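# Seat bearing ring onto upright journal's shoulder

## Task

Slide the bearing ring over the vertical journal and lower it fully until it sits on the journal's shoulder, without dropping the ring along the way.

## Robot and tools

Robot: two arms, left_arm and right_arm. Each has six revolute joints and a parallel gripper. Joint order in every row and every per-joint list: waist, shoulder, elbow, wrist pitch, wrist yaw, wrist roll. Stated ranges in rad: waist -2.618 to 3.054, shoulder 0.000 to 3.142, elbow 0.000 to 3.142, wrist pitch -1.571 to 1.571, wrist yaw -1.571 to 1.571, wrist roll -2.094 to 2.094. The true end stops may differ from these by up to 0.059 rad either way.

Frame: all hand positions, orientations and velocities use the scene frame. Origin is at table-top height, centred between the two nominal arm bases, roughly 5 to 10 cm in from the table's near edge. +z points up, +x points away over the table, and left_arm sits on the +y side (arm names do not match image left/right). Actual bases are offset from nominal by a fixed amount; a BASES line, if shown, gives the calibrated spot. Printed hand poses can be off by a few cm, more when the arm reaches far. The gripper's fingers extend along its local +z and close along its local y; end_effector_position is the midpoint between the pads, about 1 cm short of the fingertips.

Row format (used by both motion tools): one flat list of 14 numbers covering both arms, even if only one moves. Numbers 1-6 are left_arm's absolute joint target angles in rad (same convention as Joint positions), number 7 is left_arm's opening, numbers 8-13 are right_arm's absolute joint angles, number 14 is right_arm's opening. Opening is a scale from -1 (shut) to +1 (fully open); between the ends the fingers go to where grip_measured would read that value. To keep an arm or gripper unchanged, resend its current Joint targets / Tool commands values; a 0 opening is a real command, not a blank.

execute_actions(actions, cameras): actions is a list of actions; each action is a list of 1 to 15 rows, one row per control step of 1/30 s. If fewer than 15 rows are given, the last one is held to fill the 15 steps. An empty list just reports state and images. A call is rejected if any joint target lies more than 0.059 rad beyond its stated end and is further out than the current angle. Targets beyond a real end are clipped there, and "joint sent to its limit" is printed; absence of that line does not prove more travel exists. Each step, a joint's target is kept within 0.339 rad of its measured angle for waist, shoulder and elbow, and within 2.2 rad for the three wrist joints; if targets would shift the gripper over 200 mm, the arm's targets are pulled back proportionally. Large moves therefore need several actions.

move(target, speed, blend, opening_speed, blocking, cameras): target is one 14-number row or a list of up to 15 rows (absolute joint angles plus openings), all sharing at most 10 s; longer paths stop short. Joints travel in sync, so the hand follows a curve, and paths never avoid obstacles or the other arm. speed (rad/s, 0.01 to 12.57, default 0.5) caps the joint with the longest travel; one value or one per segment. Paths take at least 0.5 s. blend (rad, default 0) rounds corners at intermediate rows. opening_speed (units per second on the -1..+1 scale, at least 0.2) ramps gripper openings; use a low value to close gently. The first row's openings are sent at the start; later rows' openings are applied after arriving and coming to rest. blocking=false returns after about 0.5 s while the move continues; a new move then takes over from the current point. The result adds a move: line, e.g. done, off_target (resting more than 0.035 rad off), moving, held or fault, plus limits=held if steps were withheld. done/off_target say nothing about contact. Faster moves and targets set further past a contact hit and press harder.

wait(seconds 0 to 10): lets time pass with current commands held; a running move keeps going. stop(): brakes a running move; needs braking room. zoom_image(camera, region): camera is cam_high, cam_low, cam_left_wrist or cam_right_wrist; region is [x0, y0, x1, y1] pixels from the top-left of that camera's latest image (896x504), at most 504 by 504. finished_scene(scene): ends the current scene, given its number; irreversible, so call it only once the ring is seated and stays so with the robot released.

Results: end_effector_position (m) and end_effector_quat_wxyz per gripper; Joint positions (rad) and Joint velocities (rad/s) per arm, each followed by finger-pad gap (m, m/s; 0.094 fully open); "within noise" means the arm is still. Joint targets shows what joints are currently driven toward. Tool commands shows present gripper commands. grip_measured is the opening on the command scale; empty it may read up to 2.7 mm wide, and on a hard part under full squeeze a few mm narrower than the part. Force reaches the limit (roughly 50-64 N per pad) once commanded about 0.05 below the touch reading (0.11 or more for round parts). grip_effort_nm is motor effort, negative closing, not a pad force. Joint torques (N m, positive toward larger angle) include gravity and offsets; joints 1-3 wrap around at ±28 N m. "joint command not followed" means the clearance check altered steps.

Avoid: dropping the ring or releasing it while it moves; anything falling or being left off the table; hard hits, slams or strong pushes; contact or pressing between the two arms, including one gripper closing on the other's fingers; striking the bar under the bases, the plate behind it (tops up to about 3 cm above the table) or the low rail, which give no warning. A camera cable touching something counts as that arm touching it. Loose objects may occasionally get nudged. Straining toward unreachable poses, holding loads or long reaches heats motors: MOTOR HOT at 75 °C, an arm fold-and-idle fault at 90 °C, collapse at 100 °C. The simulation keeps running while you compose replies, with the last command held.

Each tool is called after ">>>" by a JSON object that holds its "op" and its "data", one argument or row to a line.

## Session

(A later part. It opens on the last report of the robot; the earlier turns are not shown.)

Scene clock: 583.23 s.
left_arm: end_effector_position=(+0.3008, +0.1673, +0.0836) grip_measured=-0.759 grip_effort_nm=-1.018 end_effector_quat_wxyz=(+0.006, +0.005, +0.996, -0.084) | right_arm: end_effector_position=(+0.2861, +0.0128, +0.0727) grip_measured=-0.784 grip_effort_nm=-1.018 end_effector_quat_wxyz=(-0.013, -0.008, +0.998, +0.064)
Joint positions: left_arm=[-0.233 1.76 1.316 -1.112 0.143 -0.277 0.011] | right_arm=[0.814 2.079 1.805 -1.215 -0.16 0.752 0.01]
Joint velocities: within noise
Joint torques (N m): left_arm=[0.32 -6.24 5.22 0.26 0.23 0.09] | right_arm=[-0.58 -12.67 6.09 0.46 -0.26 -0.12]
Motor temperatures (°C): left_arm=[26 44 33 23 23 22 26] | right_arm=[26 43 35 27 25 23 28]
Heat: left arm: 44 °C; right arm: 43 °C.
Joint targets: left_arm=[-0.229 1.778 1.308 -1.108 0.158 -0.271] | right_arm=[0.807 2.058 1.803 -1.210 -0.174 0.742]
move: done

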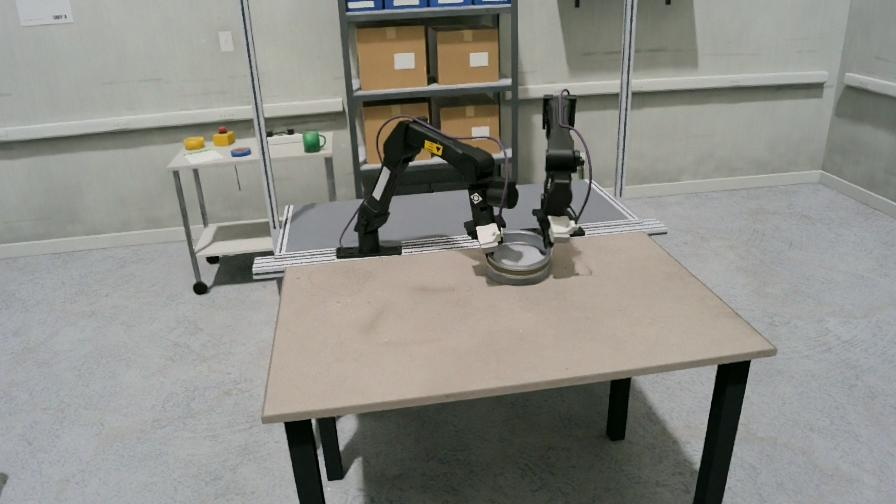

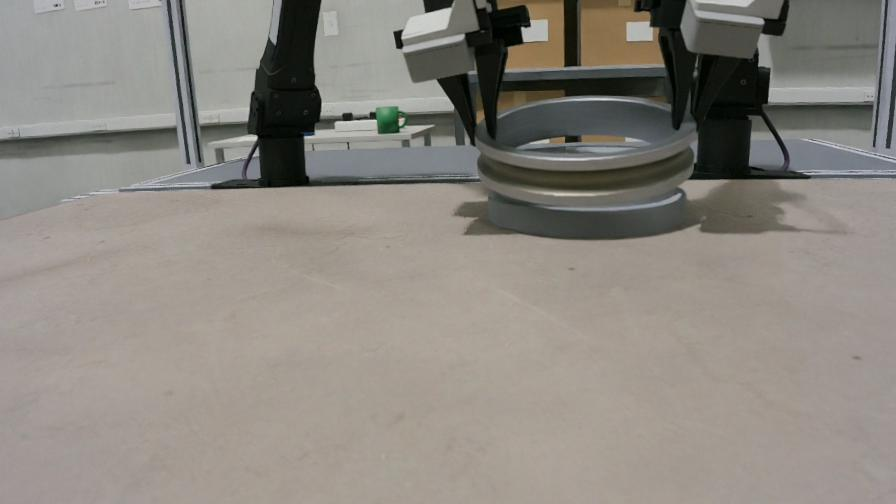

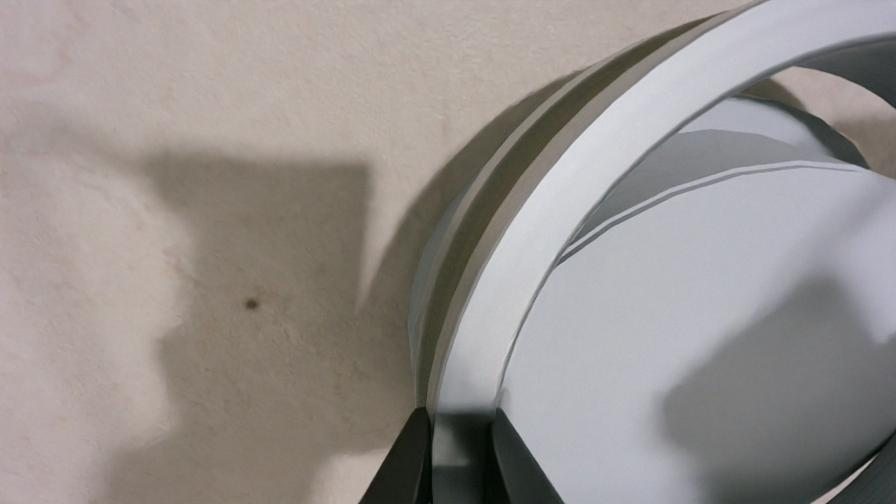

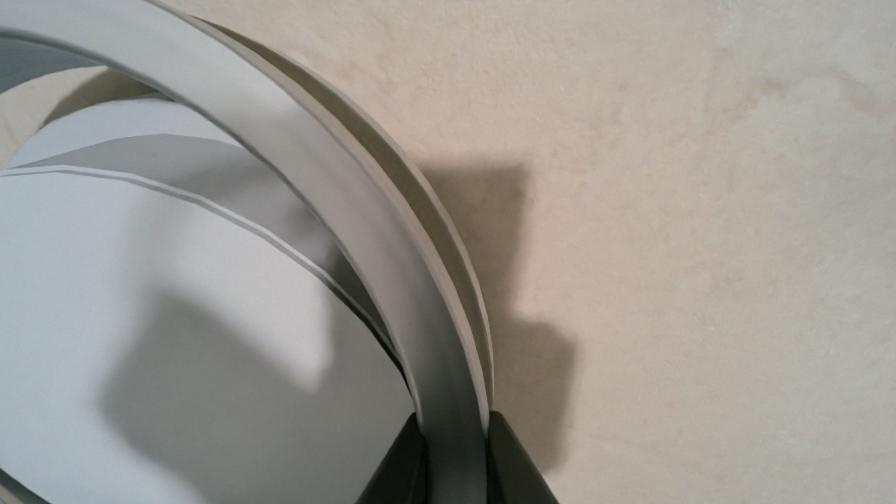

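>>> {"op": "move", "data": {
  "target": [-0.229,1.768,1.372,-1.178,0.158,-0.271,-0.95,0.807,2.058,1.885,-1.283,-0.174,0.742,-0.95],
  "speed": 0.06
}}

>>> {"op": "zoom_image", "data": {
  "camera": "cam_low",
  "region": [440, 60, 720, 250]
}}

>>> {"op": "zoom_image", "data": {
  "camera": "cam_high",
  "region": [470, 210, 570, 295]
}}

Scene clock: 622.80 s.
left_arm: end_effector_position=(+0.2968, +0.1684, +0.0862) grip_measured=-0.760 grip_effort_nm=-1.018 end_effector_quat_wxyz=(-0.003, +0.004, +0.997, -0.082) | right_arm: end_effector_position=(+0.2831, +0.0125, +0.0806) grip_measured=-0.785 grip_effort_nm=-1.023 end_effector_quat_wxyz=(-0.020, -0.007, +0.998, +0.064)
Joint positions: left_arm=[-0.233 1.76 1.328 -1.142 0.143 -0.277 0.011] | right_arm=[0.814 2.079 1.837 -1.257 -0.168 0.753 0.01]
Joint velocities: within noise
Joint torques (N m): left_arm=[0.21 -6.97 9.78 -0.17 0.22 0.06] | right_arm=[-0.58 -12.64 10.69 0.15 -0.18 -0.13]
Motor temperatures (°C): left_arm=[26 43 31 23 23 22 27] | right_arm=[26 44 33 27 25 23 28]
Heat: left arm: 43 °C; right arm: 44 °C.
Joint targets: left_arm=[-0.229 1.768 1.372 -1.178 0.158 -0.271] | right_arm=[0.807 2.058 1.885 -1.283 -0.174 0.742]
move: off_target (left_arm, right_arm); left_arm: the elbow is farthest, 0.044 rad from its target; right_arm: the elbow is farthest, 0.048 rad from its target

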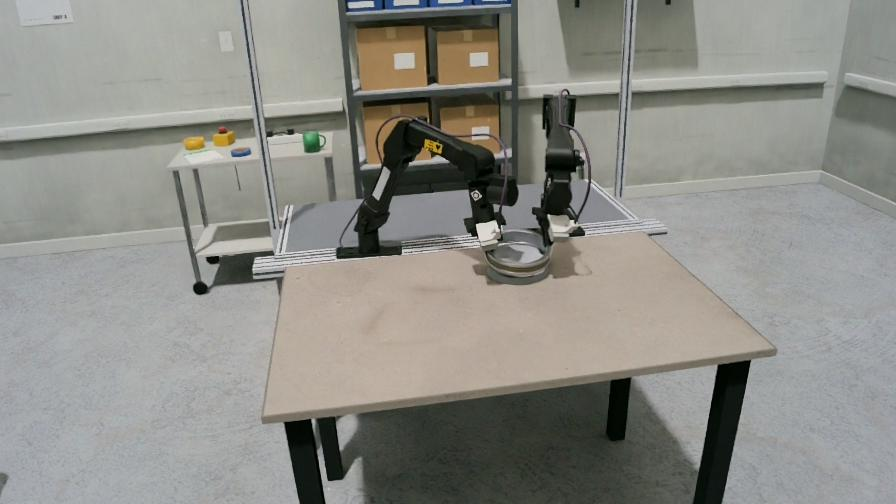

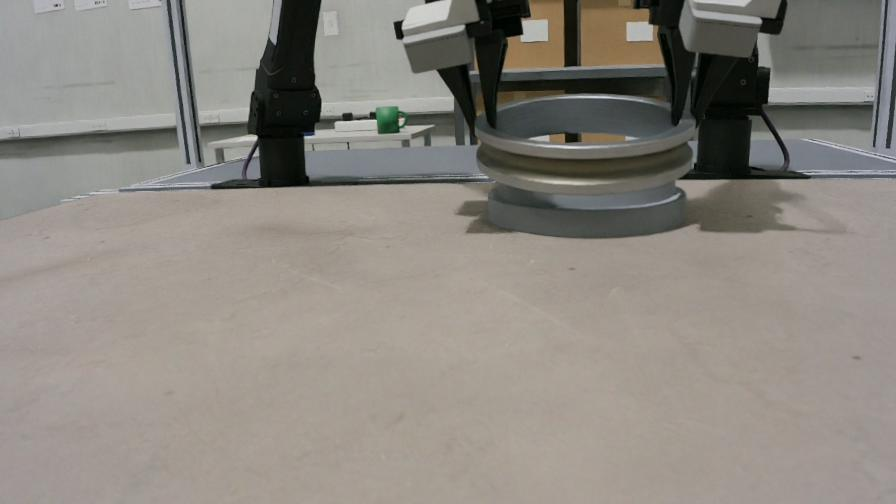

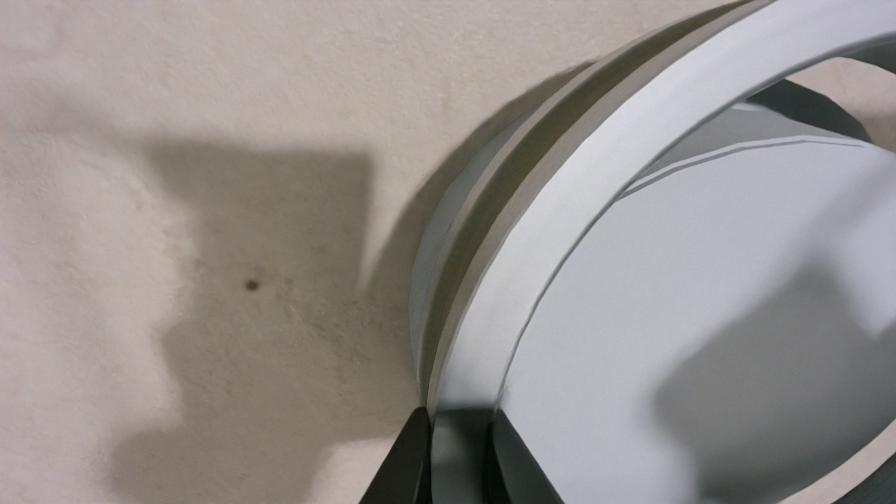

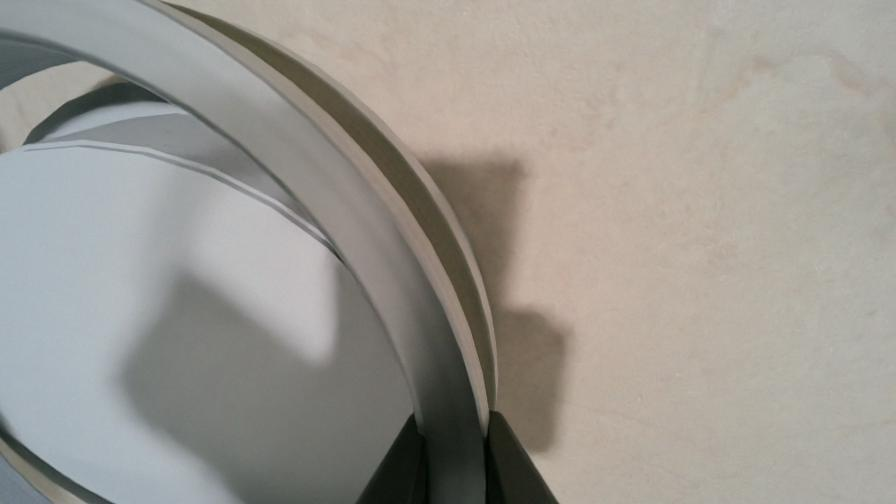

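Scaled by 1.800 from the camera's 896x504 image, which has a finer 1280x720 frame.

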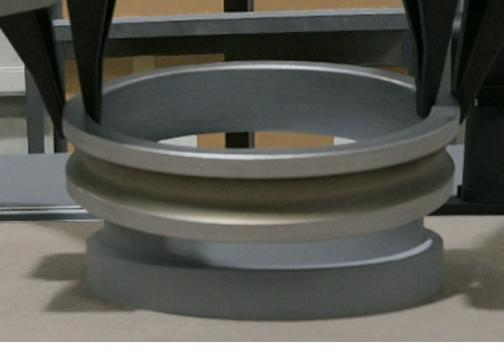

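Scaled by 5.040 from the camera's 896x504 image, which has a finer 1280x720 frame.

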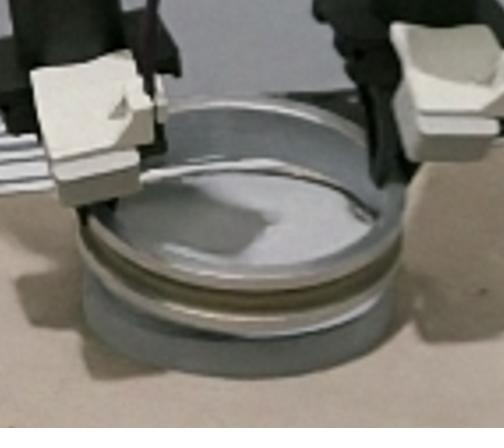

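>>> {"op": "move", "data": {
  "target": [-0.268,1.533,1.175,-0.98,0.095,-0.315,-0.95,0.882,1.884,1.682,-1.098,-0.037,0.828,-0.95],
  "speed": 0.06
}}

>>> {"op": "zoom_image", "data": {
  "camera": "cam_low",
  "region": [440, 60, 720, 250]
}}

>>> {"op": "zoom_image", "data": {
  "camera": "cam_high",
  "region": [470, 210, 570, 295]
}}

Scene clock: 662.73 s.
left_arm: end_effector_position=(+0.2864, +0.1712, +0.0922) grip_measured=-0.760 grip_effort_nm=-1.018 end_effector_quat_wxyz=(+0.066, +0.003, +0.995, -0.080) | right_arm: end_effector_position=(+0.2721, +0.0153, +0.0811) grip_measured=-0.785 grip_effort_nm=-1.028 end_effector_quat_wxyz=(+0.048, -0.008, +0.997, +0.057)
Joint positions: left_arm=[-0.261 1.595 1.166 -1.012 0.098 -0.312 0.011] | right_arm=[0.887 1.966 1.673 -1.114 -0.053 0.825 0.01]
Joint velocities: within noise
Joint torques (N m): left_arm=[-0.69 -11.69 6.76 0.7 -0.01 -0.02] | right_arm=[-0.35 -17.21 7.13 0.7 0.1 0.02]
Motor temperatures (°C): left_arm=[26 44 34 23 23 22 27] | right_arm=[26 46 33 27 25 23 28]
Heat: left arm: 44 °C; right arm: 46 °C.
Joint targets: left_arm=[-0.268 1.533 1.175 -0.980 0.095 -0.315] | right_arm=[0.882 1.884 1.682 -1.098 -0.037 0.828]
move: off_target (left_arm, right_arm); left_arm: the shoulder is farthest, 0.062 rad from its target; right_arm: the shoulder is farthest, 0.082 rad from its target

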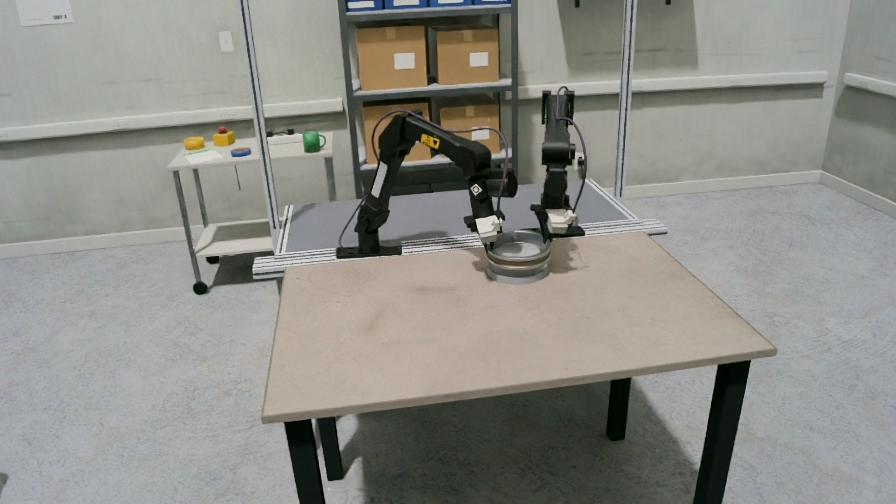

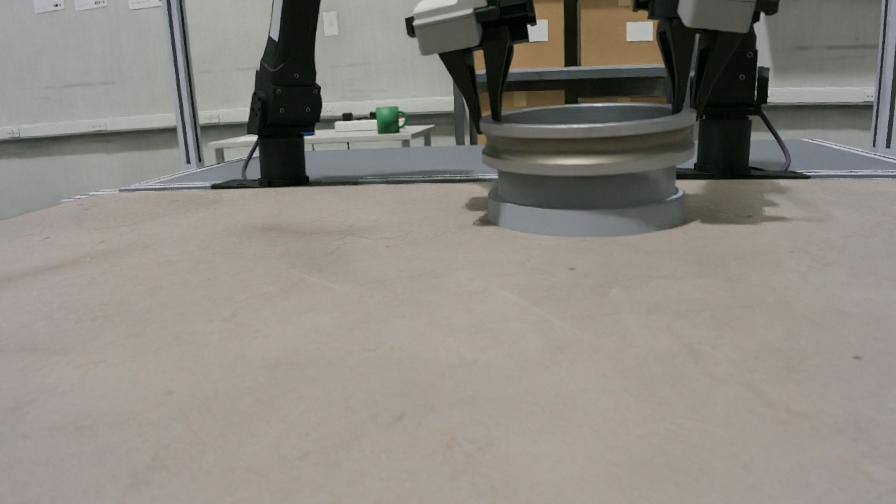

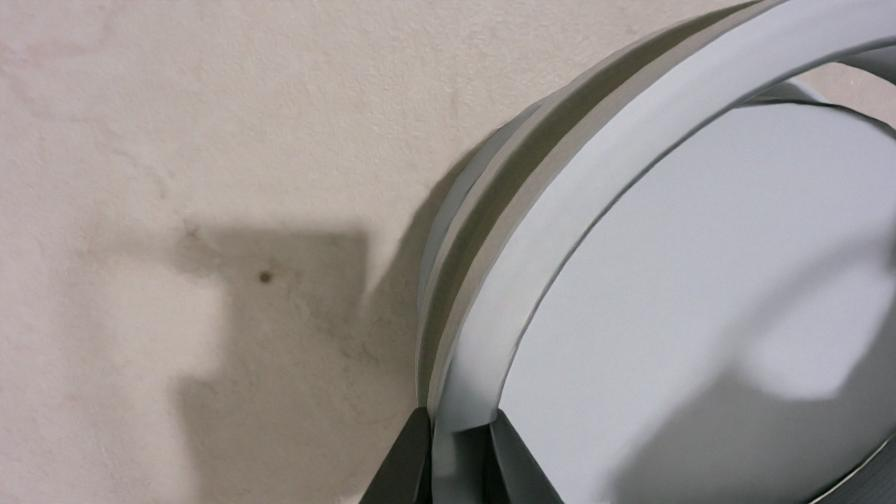

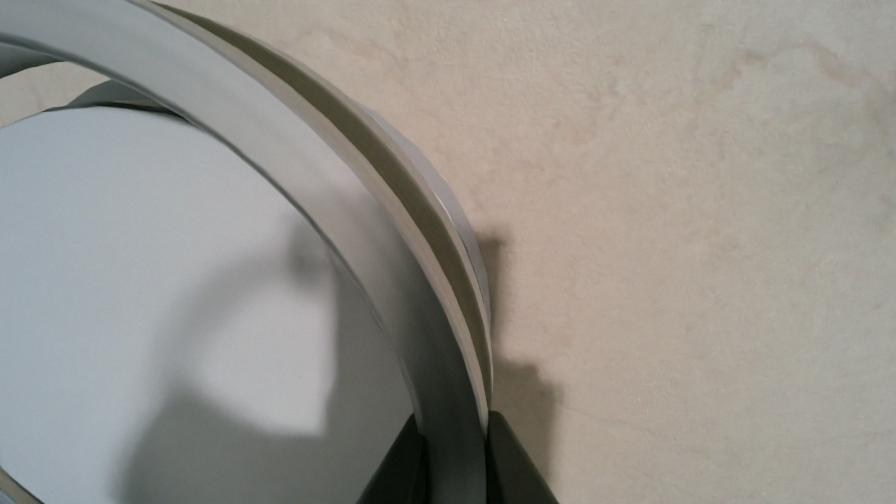

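Scaled by 1.800 from the camera's 896x504 image, which has a finer 1280x720 frame.

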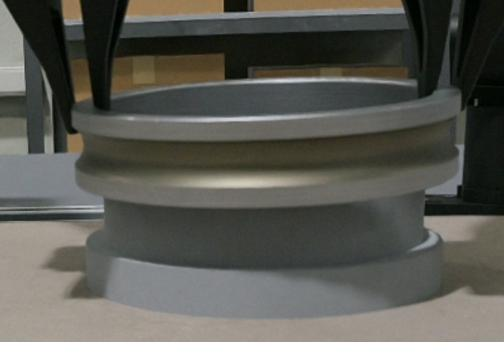

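Scaled by 5.040 from the camera's 896x504 image, which has a finer 1280x720 frame.

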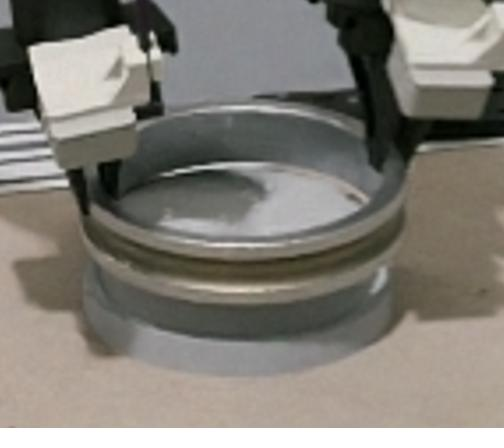

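>>> {"op": "move", "data": {
  "target": [-0.272,1.61,1.167,-0.965,0.095,-0.315,-0.95,0.874,1.950,1.679,-1.09,-0.037,0.822,-0.95],
  "speed": 0.06
}}

>>> {"op": "zoom_image", "data": {
  "camera": "cam_low",
  "region": [440, 60, 720, 250]
}}

>>> {"op": "zoom_image", "data": {
  "camera": "cam_high",
  "region": [470, 210, 570, 295]
}}

Scene clock: 692.70 s.
left_arm: end_effector_position=(+0.2871, +0.1698, +0.0884) grip_measured=-0.760 grip_effort_nm=-1.023 end_effector_quat_wxyz=(+0.065, +0.005, +0.995, -0.079) | right_arm: end_effector_position=(+0.2729, +0.0150, +0.0805) grip_measured=-0.785 grip_effort_nm=-1.023 end_effector_quat_wxyz=(+0.049, -0.007, +0.997, +0.056)
Joint positions: left_arm=[-0.264 1.604 1.16 -0.999 0.097 -0.312 0.011] | right_arm=[0.887 1.966 1.671 -1.111 -0.049 0.825 0.01]
Joint velocities: within noise
Joint torques (N m): left_arm=[-0.69 -5.97 6.68 0.72 0 -0.03] | right_arm=[-1.11 -11.43 7.05 0.74 0.1 -0.05]
Motor temperatures (°C): left_arm=[26 44 33 24 23 22 27] | right_arm=[26 56 32 27 25 23 28]
Heat: left arm: 44 °C; right arm: 56 °C.
Joint targets: left_arm=[-0.272 1.610 1.167 -0.965 0.095 -0.315] | right_arm=[0.874 1.950 1.679 -1.090 -0.037 0.822]
move: done

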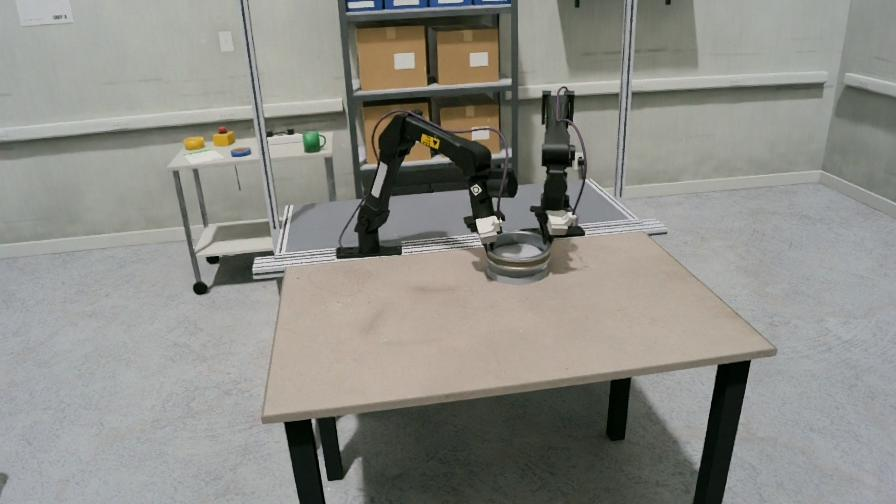

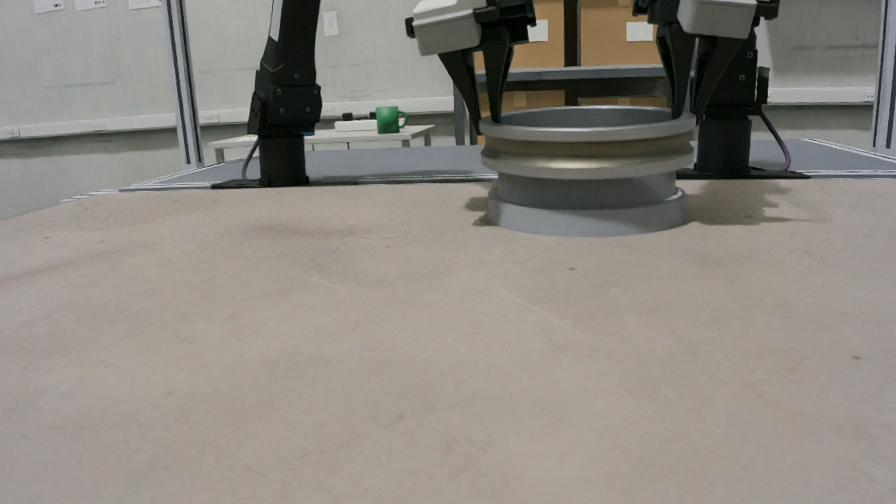

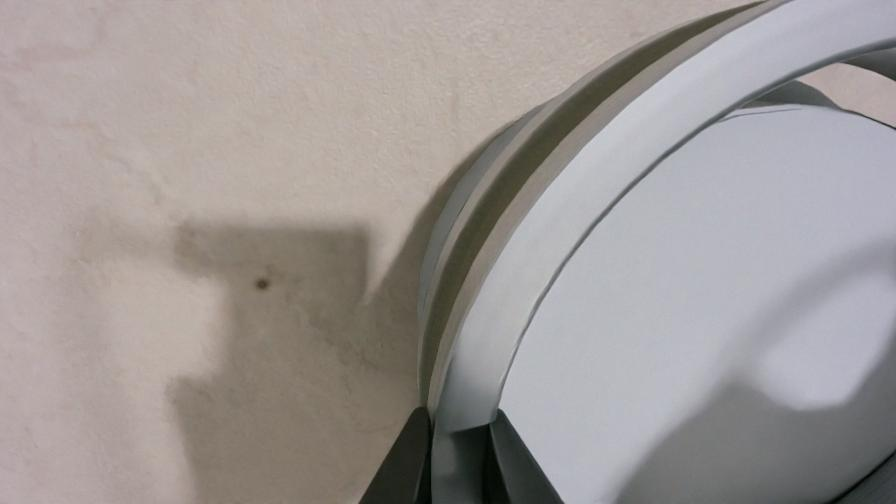

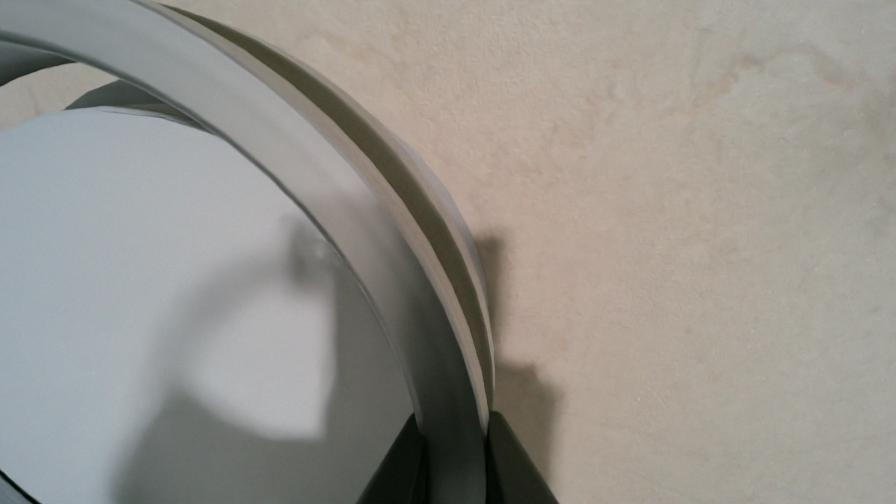

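Scaled by 1.800 from the camera's 896x504 image, which has a finer 1280x720 frame.

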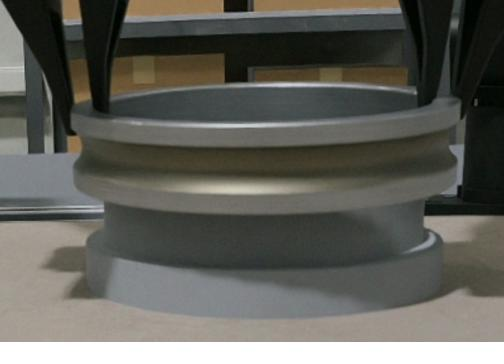

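Scaled by 5.040 from the camera's 896x504 image, which has a finer 1280x720 frame.

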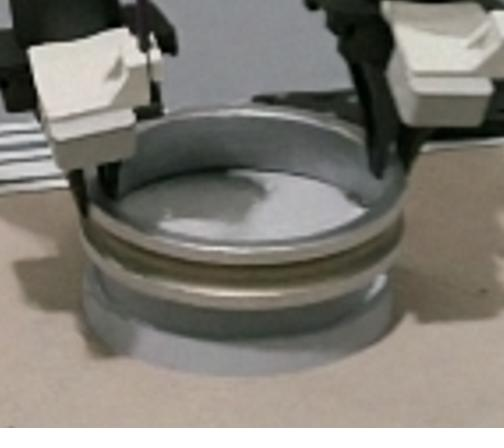

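>>> {"op": "move", "data": {
  "target": [-0.272,1.617,1.135,-0.94,0.095,-0.315,-0.95,0.874,1.955,1.641,-1.055,-0.037,0.822,-0.95],
  "speed": 0.05
}}

>>> {"op": "zoom_image", "data": {
  "camera": "cam_low",
  "region": [440, 60, 720, 250]
}}

>>> {"op": "zoom_image", "data": {
  "camera": "cam_high",
  "region": [470, 210, 570, 295]
}}

Scene clock: 711.10 s.
left_arm: end_effector_position=(+0.2842, +0.1707, +0.0809) grip_measured=-0.761 grip_effort_nm=-1.023 end_effector_quat_wxyz=(+0.061, -0.001, +0.995, -0.078) | right_arm: end_effector_position=(+0.2706, +0.0147, +0.0715) grip_measured=-0.785 grip_effort_nm=-1.023 end_effector_quat_wxyz=(+0.044, -0.005, +0.997, +0.058)
Joint positions: left_arm=[-0.264 1.604 1.131 -0.977 0.097 -0.323 0.011] | right_arm=[0.887 1.966 1.636 -1.079 -0.059 0.83 0.01]
Joint velocities: within noise
Joint torques (N m): left_arm=[-0.58 -5.35 6.31 0.74 0.01 0.09] | right_arm=[-1.13 -10.92 6.82 0.76 0.18 -0.1]
Motor temperatures (°C): left_arm=[26 42 33 24 23 22 27] | right_arm=[26 50 33 28 25 23 28]
Heat: left arm: 42 °C; right arm: 50 °C.
Joint targets: left_arm=[-0.272 1.617 1.135 -0.940 0.095 -0.315] | right_arm=[0.874 1.955 1.641 -1.055 -0.037 0.822]
move: off_target (left_arm); left_arm: the wrist pitch is farthest, 0.037 rad from its target

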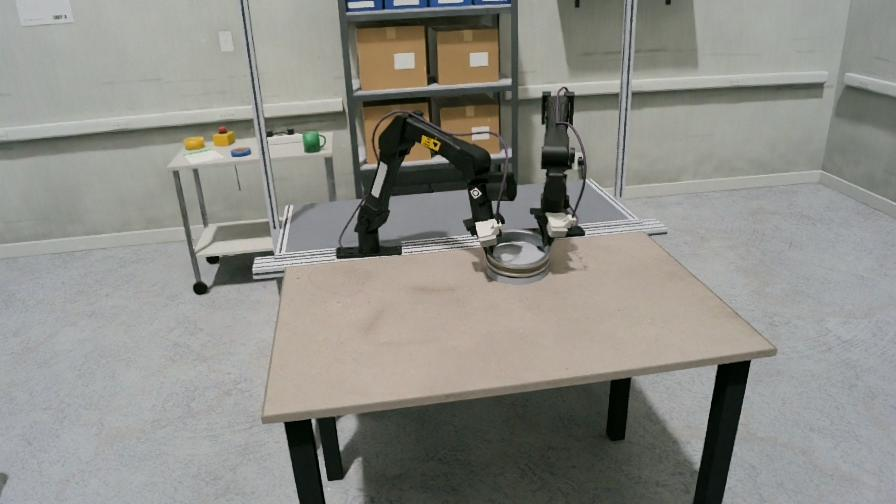

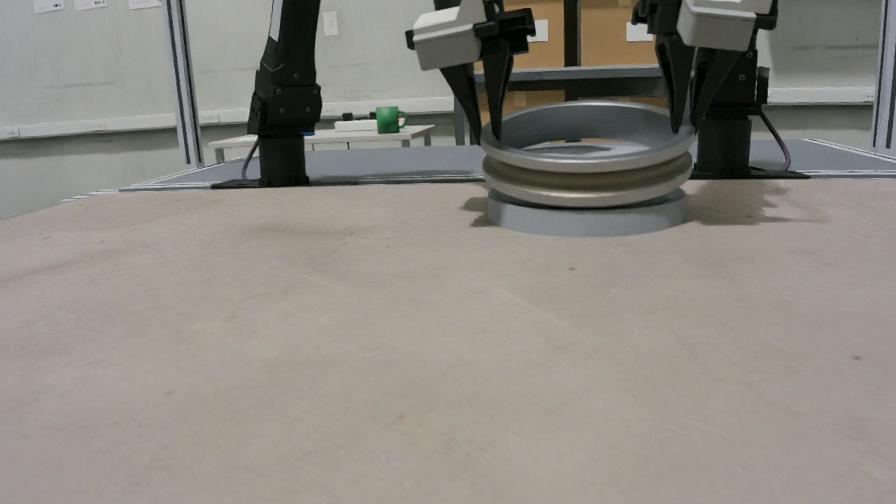

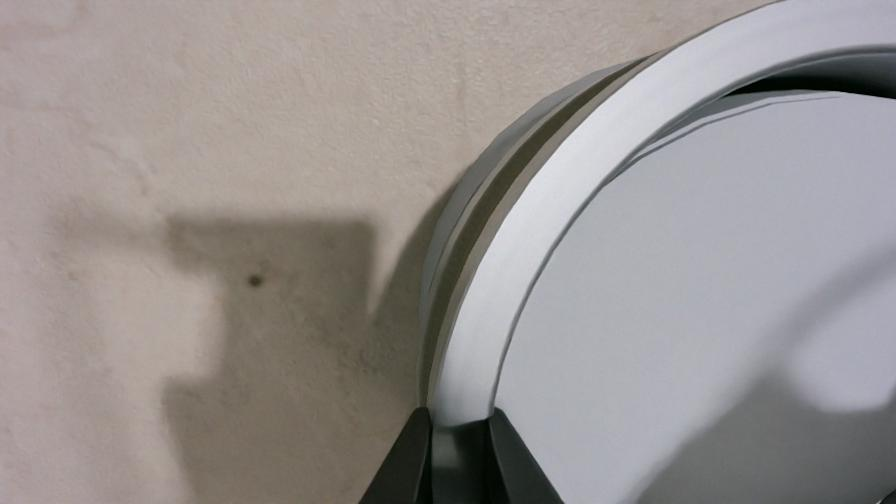

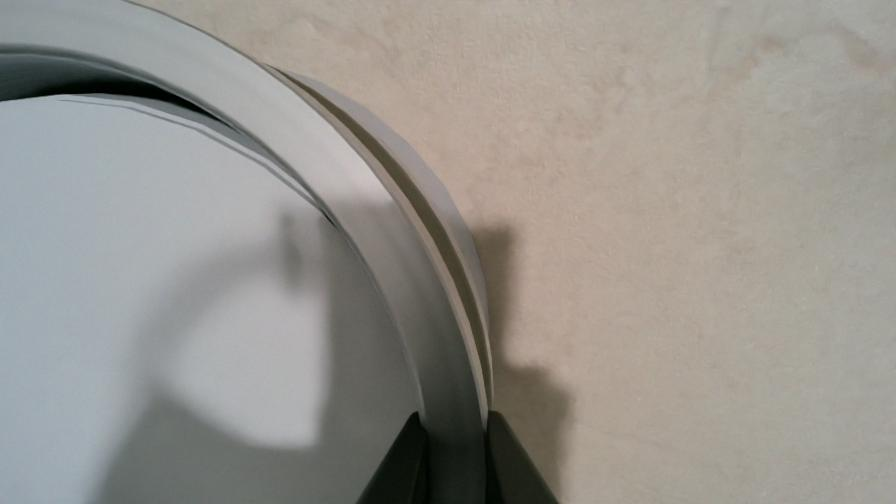

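Scaled by 1.800 from the camera's 896x504 image, which has a finer 1280x720 frame.

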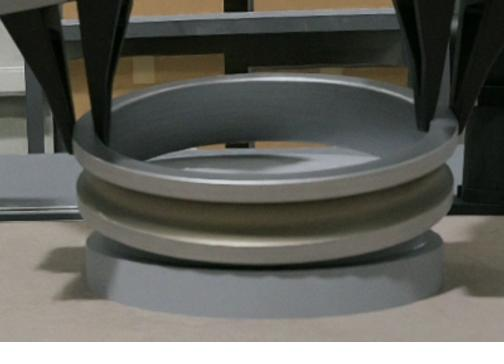

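Scaled by 5.040 from the camera's 896x504 image, which has a finer 1280x720 frame.

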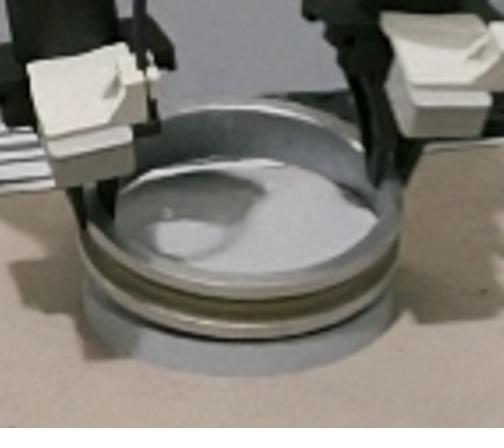

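>>> {"op": "move", "data": {
  "target": [-0.332,1.345,0.975,-0.80,0.017,-0.38,-0.95,0.98,1.755,1.493,-0.918,0.12,0.93,-0.95],
  "speed": 0.08
}}

>>> {"op": "zoom_image", "data": {
  "camera": "cam_low",
  "region": [440, 60, 720, 250]
}}

>>> {"op": "zoom_image", "data": {
  "camera": "cam_high",
  "region": [480, 222, 560, 290]
}}

Scene clock: 796.73 s.
left_arm: end_effector_position=(+0.2715, +0.1690, +0.0951) grip_measured=-0.764 grip_effort_nm=-1.018 end_effector_quat_wxyz=(+0.150, +0.003, +0.985, -0.080) | right_arm: end_effector_position=(+0.2561, +0.0146, +0.0828) grip_measured=-0.788 grip_effort_nm=-1.018 end_effector_quat_wxyz=(+0.128, +0.002, +0.990, +0.054)
Joint positions: left_arm=[-0.324 1.396 0.965 -0.846 0.03 -0.371 0.011] | right_arm=[0.98 1.833 1.482 -0.959 0.096 0.924 0.01]
Joint velocities: within noise
Joint torques (N m): left_arm=[-0.7 -9.09 7.08 1.13 -0.13 -0.08] | right_arm=[0.01 -15.8 7.5 1.13 0.28 0.05]
Motor temperatures (°C): left_arm=[26 40 32 26 22 22 27] | right_arm=[26 47 32 28 25 23 28]
Heat: left arm: 40 °C; right arm: 47 °C.
Joint targets: left_arm=[-0.332 1.345 0.975 -0.800 0.017 -0.380] | right_arm=[0.980 1.755 1.493 -0.918 0.120 0.930]
move: off_target (left_arm, right_arm); left_arm: the shoulder is farthest, 0.051 rad from its target; right_arm: the shoulder is farthest, 0.078 rad from its target

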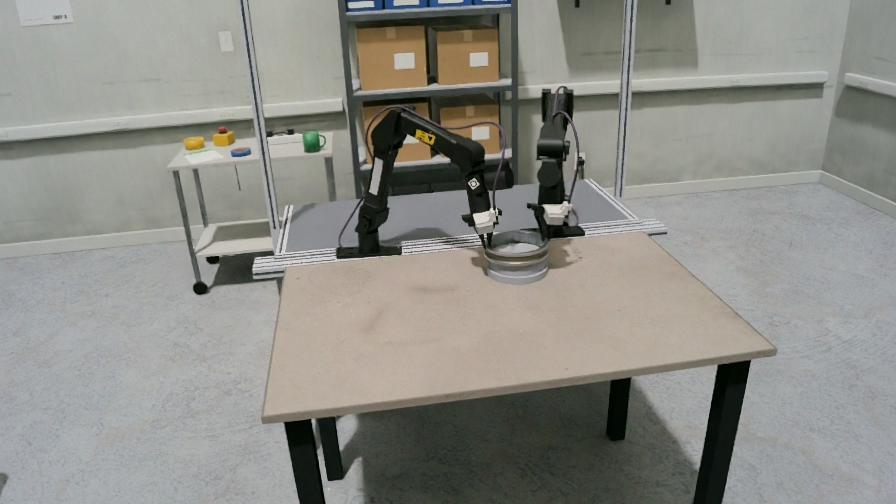

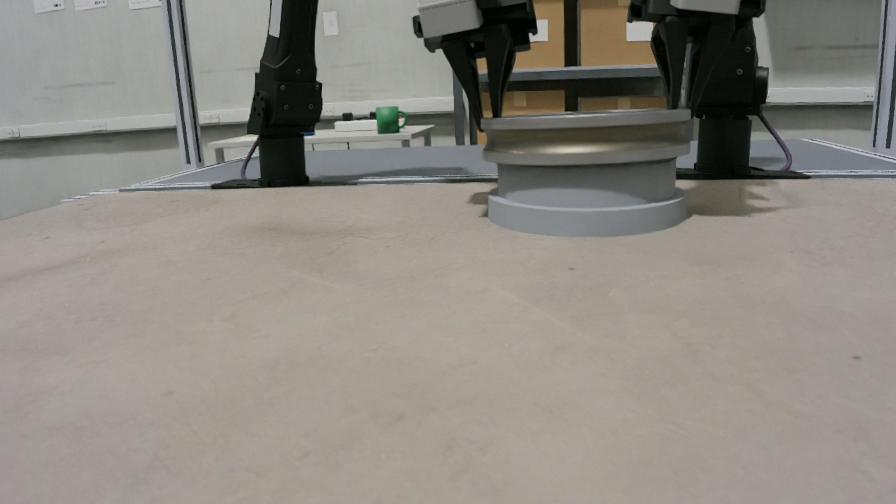

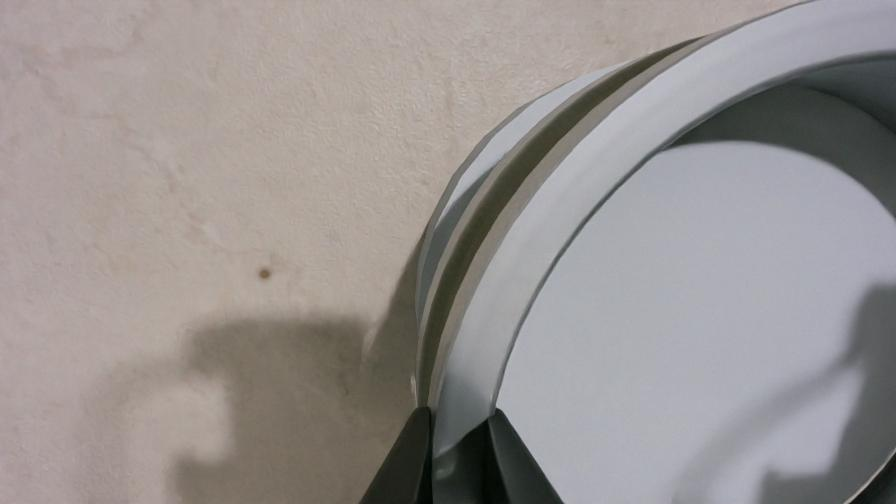

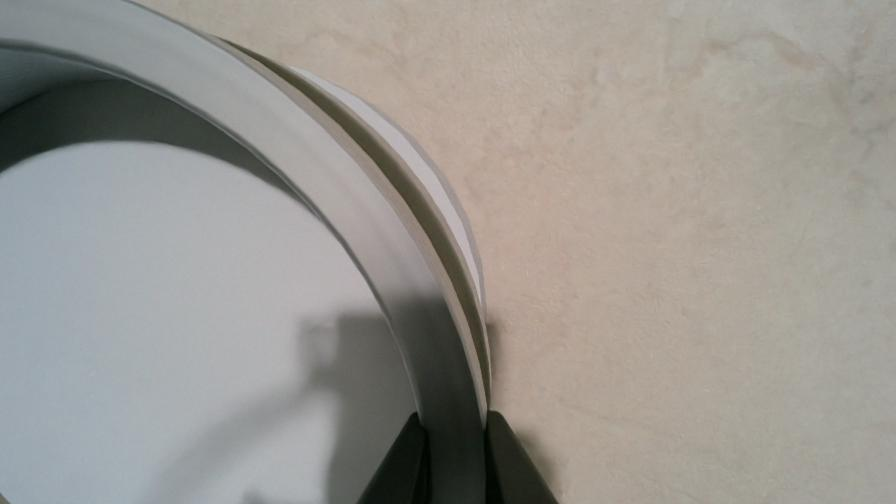

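Scaled by 1.800 from the camera's 896x504 image, which has a finer 1280x720 frame.

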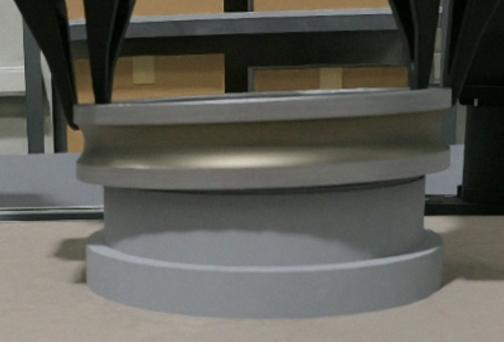

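Scaled by 6.300 from the camera's 896x504 image, which has a finer 1280x720 frame.

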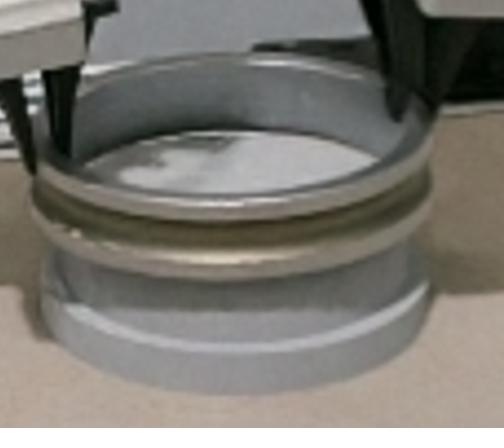

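>>> {"op": "move", "data": {
  "target": [-0.30,1.45,1.042,-0.885,0.04,-0.355,-0.95,0.95,1.847,1.575,-1.015,0.07,0.90,-0.95],
  "speed": 0.06
}}

>>> {"op": "zoom_image", "data": {
  "camera": "cam_low",
  "region": [440, 60, 720, 250]
}}

>>> {"op": "zoom_image", "data": {
  "camera": "cam_high",
  "region": [480, 222, 560, 290]
}}

Scene clock: 840.87 s.
left_arm: end_effector_position=(+0.2702, +0.1723, +0.0881) grip_measured=-0.766 grip_effort_nm=-1.018 end_effector_quat_wxyz=(+0.122, +0.004, +0.990, -0.072) | right_arm: end_effector_position=(+0.2554, +0.0159, +0.0821) grip_measured=-0.790 grip_effort_nm=-1.023 end_effector_quat_wxyz=(+0.105, -0.005, +0.993, +0.051)
Joint positions: left_arm=[-0.311 1.444 0.993 -0.885 0.037 -0.355 0.011] | right_arm=[0.967 1.864 1.528 -1.006 0.058 0.901 0.01]
Joint velocities: within noise
Joint torques (N m): left_arm=[0.76 -4.63 10.55 0.61 0.03 0.03] | right_arm=[-1.52 -10.58 10.69 0.58 0.13 -0.03]
Motor temperatures (°C): left_arm=[26 42 32 28 22 22 27] | right_arm=[26 46 33 29 25 23 28]
Heat: left arm: 42 °C; right arm: 46 °C.
Joint targets: left_arm=[-0.300 1.450 1.042 -0.885 0.040 -0.355] | right_arm=[0.950 1.847 1.575 -1.015 0.070 0.900]
move: off_target (left_arm, right_arm); left_arm: the elbow is farthest, 0.049 rad from its target; right_arm: the elbow is farthest, 0.047 rad from its target

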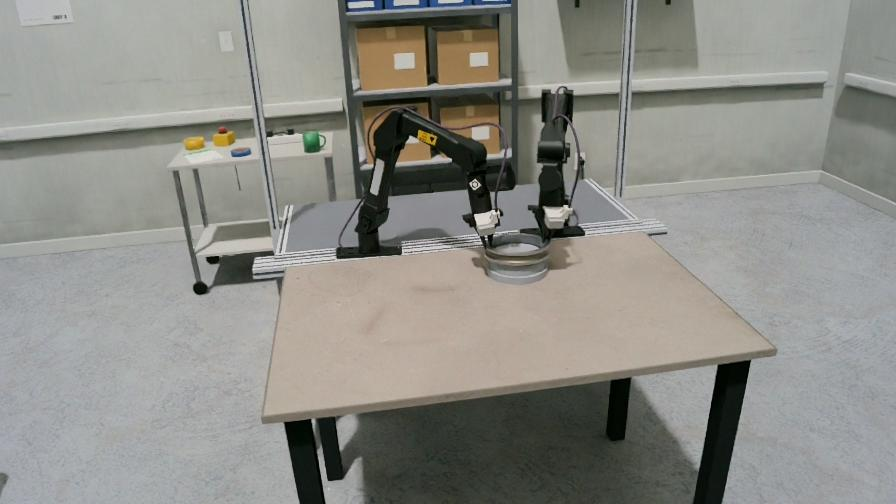

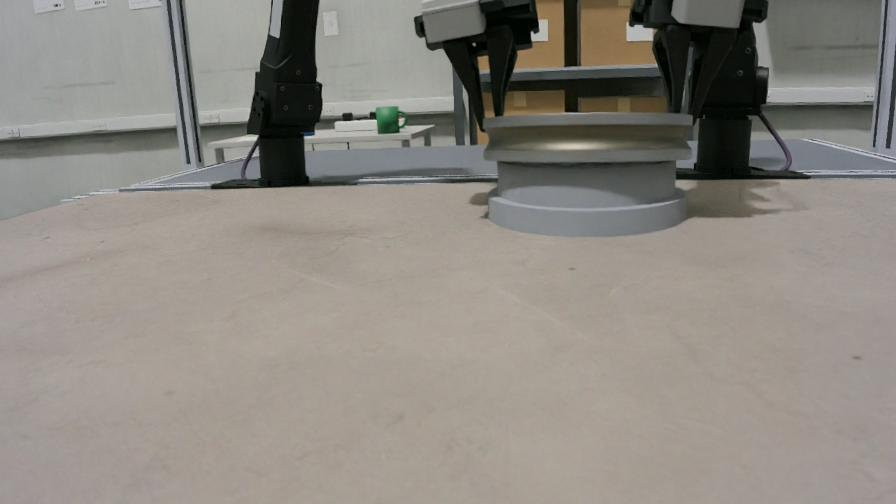

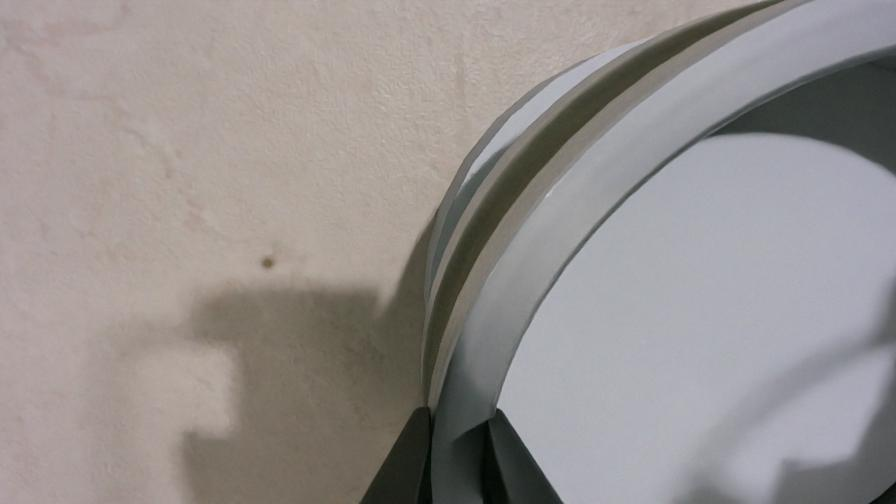

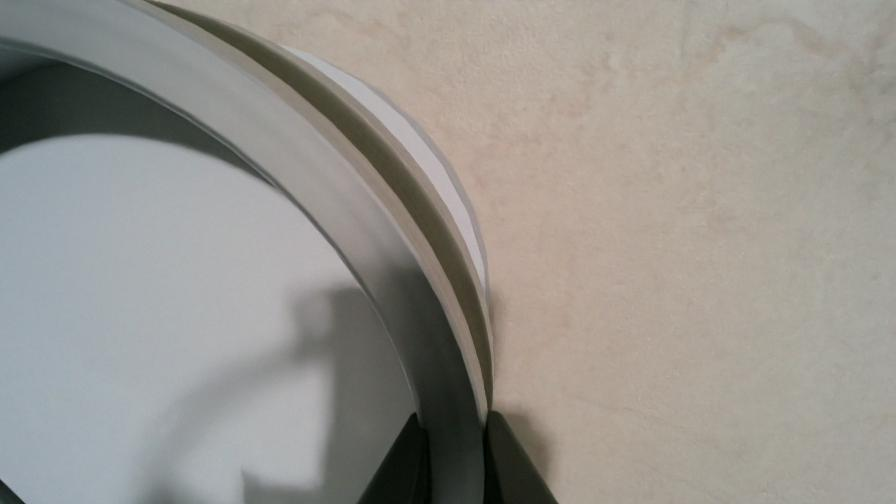

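Scaled by 1.800 from the camera's 896x504 image, which has a finer 1280x720 frame.

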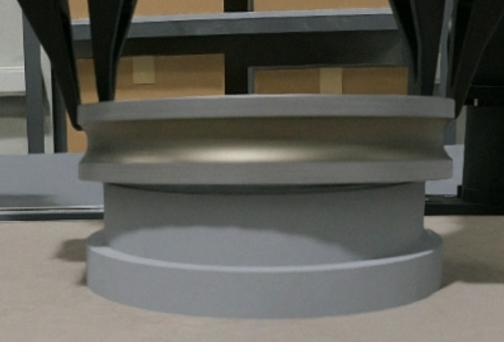

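Scaled by 6.300 from the camera's 896x504 image, which has a finer 1280x720 frame.

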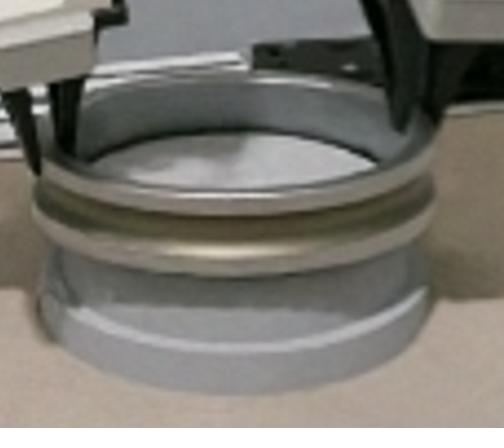

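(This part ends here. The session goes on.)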